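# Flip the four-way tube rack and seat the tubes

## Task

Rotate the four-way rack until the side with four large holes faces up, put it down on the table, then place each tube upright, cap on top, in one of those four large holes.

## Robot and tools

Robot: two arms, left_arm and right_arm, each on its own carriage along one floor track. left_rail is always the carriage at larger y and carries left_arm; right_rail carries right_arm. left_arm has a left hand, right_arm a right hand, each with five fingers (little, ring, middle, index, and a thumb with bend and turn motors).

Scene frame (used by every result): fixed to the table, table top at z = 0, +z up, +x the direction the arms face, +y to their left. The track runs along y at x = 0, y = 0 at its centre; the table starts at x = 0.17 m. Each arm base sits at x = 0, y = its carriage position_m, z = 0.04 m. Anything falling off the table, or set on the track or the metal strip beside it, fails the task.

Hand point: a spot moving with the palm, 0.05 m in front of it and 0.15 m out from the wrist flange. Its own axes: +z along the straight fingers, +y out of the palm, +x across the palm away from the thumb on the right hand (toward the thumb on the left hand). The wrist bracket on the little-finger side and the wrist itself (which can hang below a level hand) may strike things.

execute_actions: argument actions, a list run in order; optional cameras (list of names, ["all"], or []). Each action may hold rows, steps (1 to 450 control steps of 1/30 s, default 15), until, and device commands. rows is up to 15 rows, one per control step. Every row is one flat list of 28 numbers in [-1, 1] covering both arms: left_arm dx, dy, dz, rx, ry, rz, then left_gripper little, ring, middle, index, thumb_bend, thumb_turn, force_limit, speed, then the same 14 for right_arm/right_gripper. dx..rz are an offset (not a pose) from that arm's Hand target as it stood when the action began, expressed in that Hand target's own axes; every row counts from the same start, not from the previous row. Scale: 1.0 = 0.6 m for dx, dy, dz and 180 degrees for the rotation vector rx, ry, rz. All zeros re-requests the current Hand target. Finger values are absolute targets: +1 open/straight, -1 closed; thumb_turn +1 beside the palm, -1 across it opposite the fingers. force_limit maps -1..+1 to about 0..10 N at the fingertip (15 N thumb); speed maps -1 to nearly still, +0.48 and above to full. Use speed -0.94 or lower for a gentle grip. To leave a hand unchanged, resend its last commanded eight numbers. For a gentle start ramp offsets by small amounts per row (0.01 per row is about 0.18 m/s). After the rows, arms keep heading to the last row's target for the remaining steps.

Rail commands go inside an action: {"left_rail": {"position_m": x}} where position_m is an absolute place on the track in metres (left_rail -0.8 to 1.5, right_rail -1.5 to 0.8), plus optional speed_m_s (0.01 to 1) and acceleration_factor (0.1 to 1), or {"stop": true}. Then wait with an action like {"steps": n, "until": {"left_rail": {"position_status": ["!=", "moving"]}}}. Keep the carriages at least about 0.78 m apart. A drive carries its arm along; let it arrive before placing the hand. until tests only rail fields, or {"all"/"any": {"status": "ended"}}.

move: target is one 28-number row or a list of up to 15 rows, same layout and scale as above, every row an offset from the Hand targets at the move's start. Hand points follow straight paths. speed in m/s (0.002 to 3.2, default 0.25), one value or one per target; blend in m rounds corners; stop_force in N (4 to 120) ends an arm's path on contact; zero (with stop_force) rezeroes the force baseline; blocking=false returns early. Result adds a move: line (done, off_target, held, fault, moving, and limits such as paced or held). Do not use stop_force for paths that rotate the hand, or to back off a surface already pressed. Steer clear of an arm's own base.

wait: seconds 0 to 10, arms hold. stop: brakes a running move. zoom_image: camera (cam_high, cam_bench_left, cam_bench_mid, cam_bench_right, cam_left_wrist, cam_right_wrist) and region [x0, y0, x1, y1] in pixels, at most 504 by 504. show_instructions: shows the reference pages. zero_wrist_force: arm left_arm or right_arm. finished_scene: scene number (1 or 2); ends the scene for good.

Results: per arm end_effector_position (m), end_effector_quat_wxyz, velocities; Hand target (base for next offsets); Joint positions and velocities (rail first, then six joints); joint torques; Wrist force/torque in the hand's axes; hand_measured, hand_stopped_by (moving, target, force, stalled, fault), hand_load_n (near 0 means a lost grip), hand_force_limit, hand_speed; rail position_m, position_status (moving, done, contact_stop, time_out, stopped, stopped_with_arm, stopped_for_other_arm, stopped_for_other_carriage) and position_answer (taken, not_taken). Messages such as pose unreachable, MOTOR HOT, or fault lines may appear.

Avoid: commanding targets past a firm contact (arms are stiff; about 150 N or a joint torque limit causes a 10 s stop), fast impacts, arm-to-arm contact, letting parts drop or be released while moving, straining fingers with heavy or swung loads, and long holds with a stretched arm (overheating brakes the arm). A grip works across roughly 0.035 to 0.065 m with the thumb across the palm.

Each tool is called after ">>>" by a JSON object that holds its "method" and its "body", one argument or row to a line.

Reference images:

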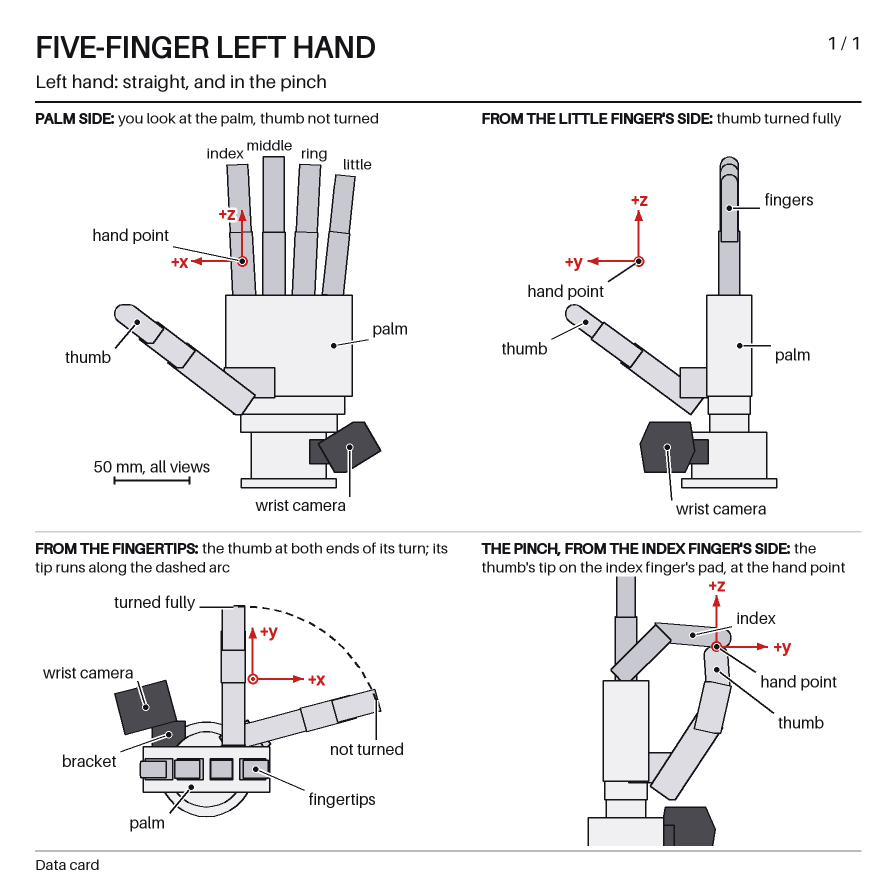

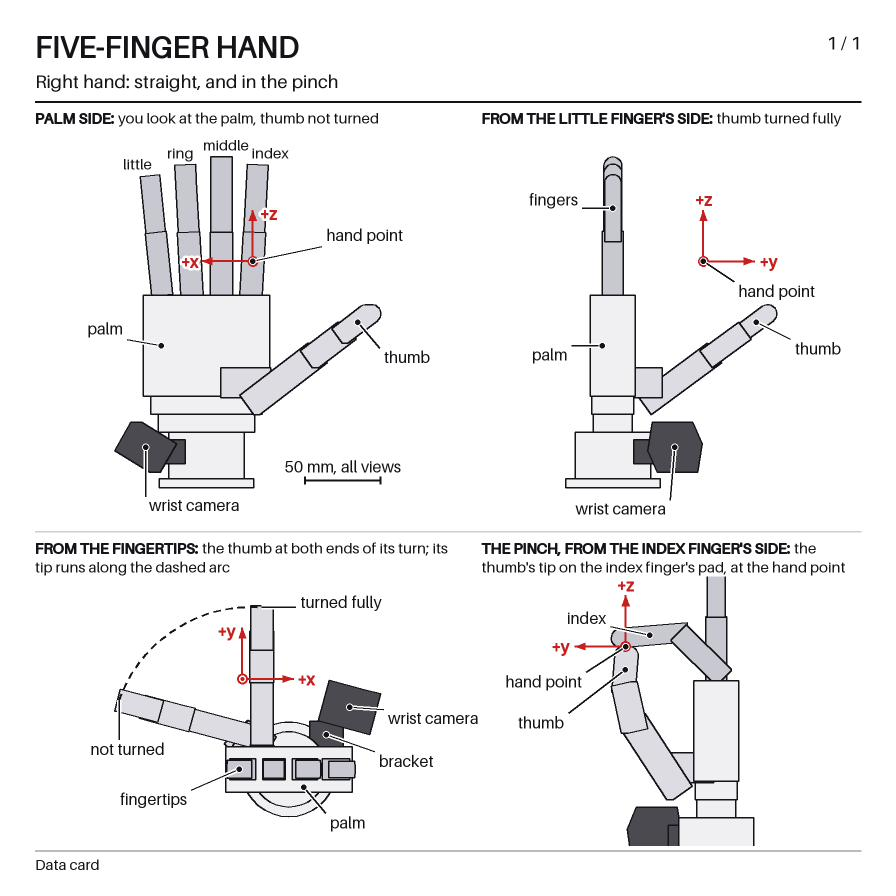

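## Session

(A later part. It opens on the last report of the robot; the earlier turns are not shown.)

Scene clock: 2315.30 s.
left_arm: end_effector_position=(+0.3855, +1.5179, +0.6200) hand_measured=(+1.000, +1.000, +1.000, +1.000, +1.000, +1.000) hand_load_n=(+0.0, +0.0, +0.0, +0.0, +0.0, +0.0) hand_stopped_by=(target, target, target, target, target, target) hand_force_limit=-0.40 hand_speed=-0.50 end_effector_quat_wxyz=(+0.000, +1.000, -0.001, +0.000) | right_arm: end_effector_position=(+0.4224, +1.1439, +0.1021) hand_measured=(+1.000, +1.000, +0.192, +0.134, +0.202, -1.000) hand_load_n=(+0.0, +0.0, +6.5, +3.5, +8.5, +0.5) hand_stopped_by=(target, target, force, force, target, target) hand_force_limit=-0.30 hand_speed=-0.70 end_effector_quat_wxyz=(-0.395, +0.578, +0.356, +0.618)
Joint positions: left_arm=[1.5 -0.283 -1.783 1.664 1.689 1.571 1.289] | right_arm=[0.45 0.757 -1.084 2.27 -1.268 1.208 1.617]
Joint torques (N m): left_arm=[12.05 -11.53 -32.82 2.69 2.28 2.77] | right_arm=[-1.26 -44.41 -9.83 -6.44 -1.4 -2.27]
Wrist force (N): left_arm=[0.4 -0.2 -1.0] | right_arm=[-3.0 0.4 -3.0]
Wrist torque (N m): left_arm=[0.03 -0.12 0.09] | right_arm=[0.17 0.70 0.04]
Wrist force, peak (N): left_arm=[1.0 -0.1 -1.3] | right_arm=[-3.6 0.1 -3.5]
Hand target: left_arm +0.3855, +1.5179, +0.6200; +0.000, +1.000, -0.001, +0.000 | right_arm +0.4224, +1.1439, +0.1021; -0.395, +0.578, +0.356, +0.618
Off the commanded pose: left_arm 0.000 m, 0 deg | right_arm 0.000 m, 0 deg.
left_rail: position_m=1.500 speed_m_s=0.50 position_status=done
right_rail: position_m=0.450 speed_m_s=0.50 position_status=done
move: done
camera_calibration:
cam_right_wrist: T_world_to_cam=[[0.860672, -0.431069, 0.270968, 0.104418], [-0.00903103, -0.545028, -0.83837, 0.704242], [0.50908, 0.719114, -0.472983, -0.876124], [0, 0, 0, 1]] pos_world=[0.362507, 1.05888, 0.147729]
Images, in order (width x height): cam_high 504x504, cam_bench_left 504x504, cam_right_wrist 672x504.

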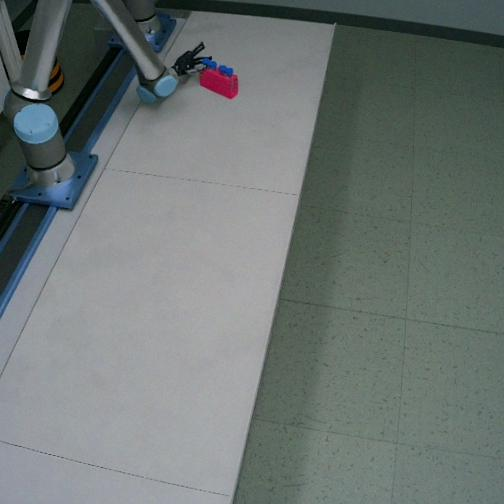

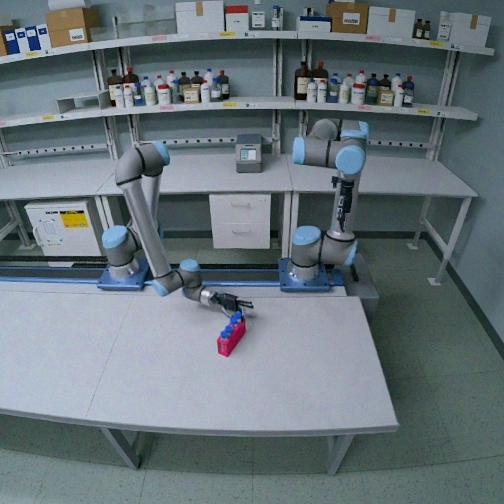

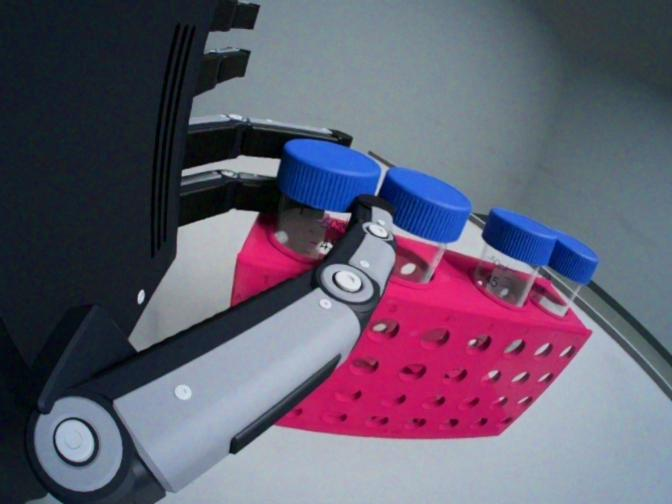

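>>> {"method": "execute_actions", "body": {
  "actions": [
    {"rows":[[0,0,0,0,0,0,1,1,1,1,1,1,-0.4,-0.5,0,0,0,0,0,0,1,1,0.4,0.4,0.22,-1,-0.4,-0.8]],"steps":80},
    {"rows":[[0,0,0,0,0,0,1,1,1,1,1,1,-0.4,-0.5,0,0,0,0,0,0,1,1,1,1,0.24,-1,-0.4,-0.5]],"steps":60}
  ],
  "cameras": ["cam_right_wrist"]
}}

>>> {"method": "move", "body": {
  "target": [
    [0,0,0,0,0,0,1,1,1,1,1,1,-0.4,-0.5,0.003,0,-0.05,0,0,0,1,1,1,1,0.24,-1,-0.4,-0.5],
    [0,0,0,0,0,0,1,1,1,1,1,1,-0.4,-0.5,0.02,0,-0.17,0,0,0,1,1,1,1,0.24,-1,-0.4,-0.5],
    [0,0,0,0,0,0,1,1,1,1,1,1,-0.4,-0.5,0.25,0,-0.25,0,-0.025,0,1,1,1,1,0.24,-1,-0.4,-0.5]
  ],
  "speed": [0.03,0.15,0.25],
  "cameras": ["cam_right_wrist","cam_left_wrist","cam_bench_left","cam_high"]
}}

>>> {"method": "zoom_image", "body": {
  "camera": "cam_bench_left",
  "region": [205, 305, 255, 355]
}}

>>> {"method": "zoom_image", "body": {
  "camera": "cam_left_wrist",
  "region": [130, 160, 210, 260]
}}

>>> {"method": "zoom_image", "body": {
  "camera": "cam_high",
  "region": [195, 55, 245, 105]
}}

Scene clock: 2330.90 s.
left_arm: end_effector_position=(+0.3855, +1.5179, +0.6200) hand_measured=(+1.000, +1.000, +1.000, +1.000, +1.000, +1.000) hand_load_n=(+0.0, +0.0, +0.0, +0.5, +0.0, +0.0) hand_stopped_by=(target, target, target, target, target, target) hand_force_limit=-0.40 hand_speed=-0.50 end_effector_quat_wxyz=(+0.000, +1.000, -0.001, +0.000) | right_arm: end_effector_position=(+0.4224, +1.1439, +0.1021) hand_measured=(+1.000, +1.000, +1.000, +1.000, +0.240, -1.000) hand_load_n=(+0.0, +0.0, +0.0, +0.0, +0.0, +0.5) hand_stopped_by=(target, target, target, target, target, target) hand_force_limit=-0.40 hand_speed=-0.50 end_effector_quat_wxyz=(-0.395, +0.578, +0.356, +0.618)
Joint positions: left_arm=[1.5 -0.283 -1.783 1.664 1.689 1.571 1.289] | right_arm=[0.45 0.757 -1.084 2.27 -1.268 1.208 1.617]
Joint torques (N m): left_arm=[11.52 -14.9 -31.9 2.18 2.7 2.92] | right_arm=[-2.64 -49.24 -21.36 -5.96 -1.13 2.31]
Wrist force (N): left_arm=[0.3 -0.5 -0.9] | right_arm=[-2.9 0.1 -3.3]
Wrist torque (N m): left_arm=[-0.03 -0.09 0.10] | right_arm=[0.18 0.68 0.04]
Wrist force, peak (N): left_arm=[0.9 0.4 -1.1] | right_arm=[-3.4 0.1 -3.7]
Hand target: left_arm +0.3855, +1.5179, +0.6200; +0.000, +1.000, -0.001, +0.000 | right_arm +0.4224, +1.1439, +0.1021; -0.395, +0.578, +0.356, +0.618
Off the commanded pose: left_arm 0.000 m, 0 deg | right_arm 0.000 m, 0 deg.
left_rail: position_m=1.500 speed_m_s=0.50 position_status=done
right_rail: position_m=0.450 speed_m_s=0.50 position_status=done
camera_calibration:
cam_right_wrist: T_world_to_cam=[[0.860672, -0.431069, 0.270968, 0.104418], [-0.00903103, -0.545028, -0.83837, 0.704242], [0.50908, 0.719114, -0.472983, -0.876124], [0, 0, 0, 1]] pos_world=[0.362507, 1.05888, 0.147729]
Images, in order (width x height): cam_right_wrist 672x504.

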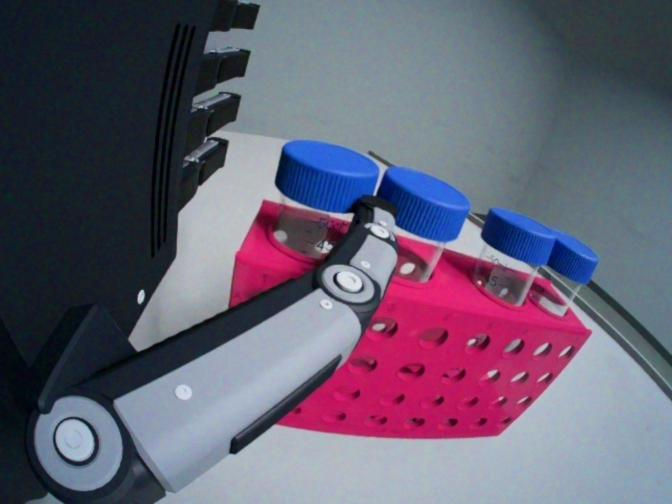

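Scene clock: 2334.57 s.
left_arm: end_effector_position=(+0.3855, +1.5179, +0.6200) hand_measured=(+1.000, +1.000, +1.000, +1.000, +1.000, +1.000) hand_load_n=(+0.0, +0.0, +0.0, +0.0, +0.0, -0.5) hand_stopped_by=(target, target, target, target, target, target) hand_force_limit=-0.40 hand_speed=-0.50 end_effector_quat_wxyz=(+0.000, +1.000, -0.001, +0.000) | right_arm: end_effector_position=(+0.3546, +0.9977, +0.2400) hand_measured=(+1.000, +1.000, +1.000, +1.000, +0.240, -1.000) hand_load_n=(+0.0, +0.5, +0.0, +0.0, +0.0, +0.0) hand_stopped_by=(target, target, target, target, target, target) hand_force_limit=-0.40 hand_speed=-0.50 end_effector_quat_wxyz=(-0.381, +0.602, +0.372, +0.595)
Joint positions: left_arm=[1.5 -0.283 -1.783 1.664 1.689 1.571 1.289] | right_arm=[0.45 0.588 -1.611 2.493 -0.88 1.037 1.587]
Joint torques (N m): left_arm=[11.16 -10.98 -32.01 2.78 2.49 2.73] | right_arm=[-15.89 -32.46 -37.31 2.19 -1.89 -3.13]
Wrist force (N): left_arm=[0.4 -0.1 -0.5] | right_arm=[-2.9 -0.4 -3.4]
Wrist torque (N m): left_arm=[0.00 -0.09 0.08] | right_arm=[0.13 0.65 0.04]
Wrist force, peak (N): left_arm=[0.8 0.0 -1.4] | right_arm=[-4.6 -0.3 -3.0]
Hand target: left_arm +0.3855, +1.5179, +0.6200; +0.000, +1.000, -0.001, +0.000 | right_arm +0.3546, +0.9977, +0.2400; -0.381, +0.602, +0.372, +0.595
Off the commanded pose: left_arm 0.000 m, 0 deg | right_arm 0.000 m, 0 deg.
left_rail: position_m=1.500 speed_m_s=0.50 position_status=done
right_rail: position_m=0.450 speed_m_s=0.50 position_status=done
move: done
camera_calibration:
cam_left_wrist: T_world_to_cam=[[0.251993, 0.967478, 0.0220218, -1.57985], [0.854038, -0.233033, 0.465096, -0.255642], [0.455103, -0.0983937, -0.884986, 0.633388], [0, 0, 0, 1]] pos_world=[0.328184, 1.53122, 0.714229]
cam_right_wrist: T_world_to_cam=[[0.870425, -0.410799, 0.271299, 0.0386734], [-0.0361191, -0.602889, -0.797007, 0.797026], [0.490974, 0.683936, -0.539608, -0.613742], [0, 0, 0, 1]] pos_world=[0.296457, 0.916166, 0.293563]
Images, in order (width x height): cam_high 504x504, cam_bench_left 504x504, cam_left_wrist 672x504, cam_right_wrist 672x504.

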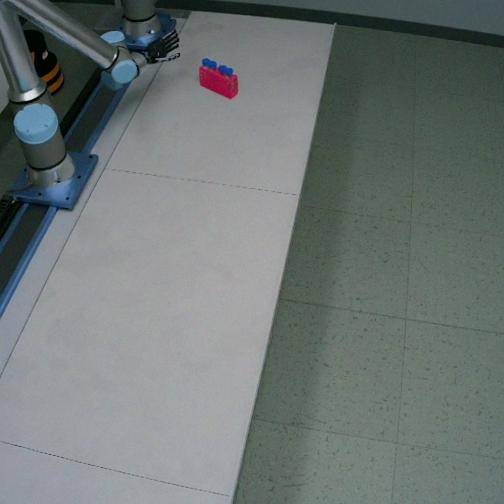

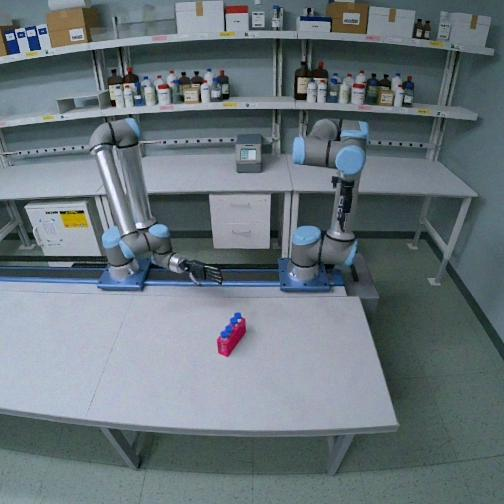

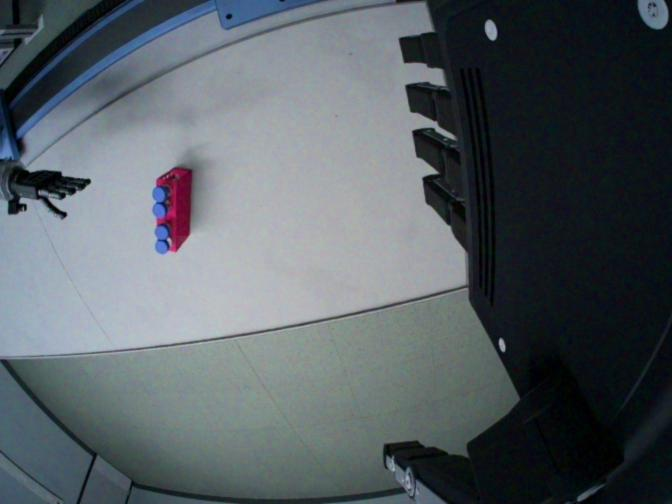

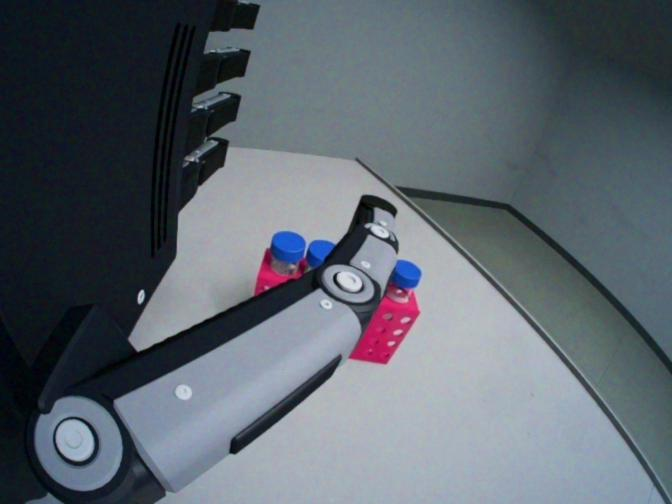

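Scaled by 10.080 from the camera's 504x504 image, which has a finer 720x720 frame.

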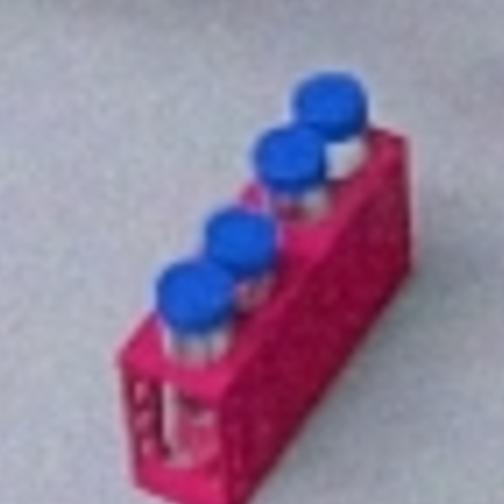

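Scaled by 5.040 from the camera's 672x504 image, which has a finer 960x720 frame.

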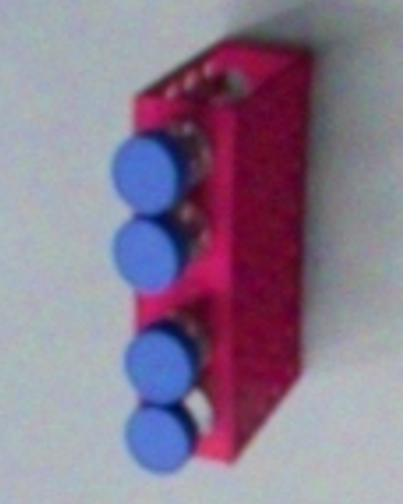

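Scaled by 10.080 from the camera's 504x504 image, which has a finer 720x720 frame.

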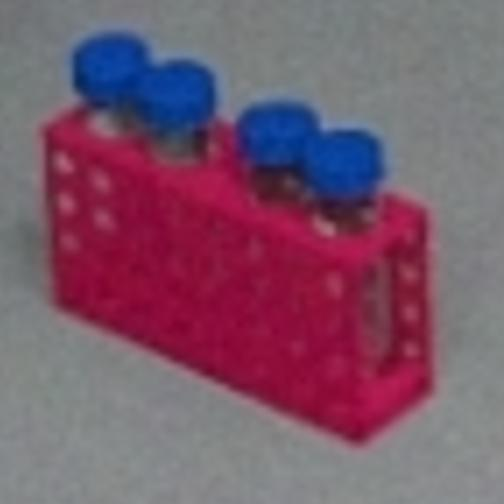

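All four tubes stand in the rack, cap up, and both hands are clear of it.

>>> {"method": "finished_scene", "body": {
  "scene": 2
}}

The scene is finished: the task was done.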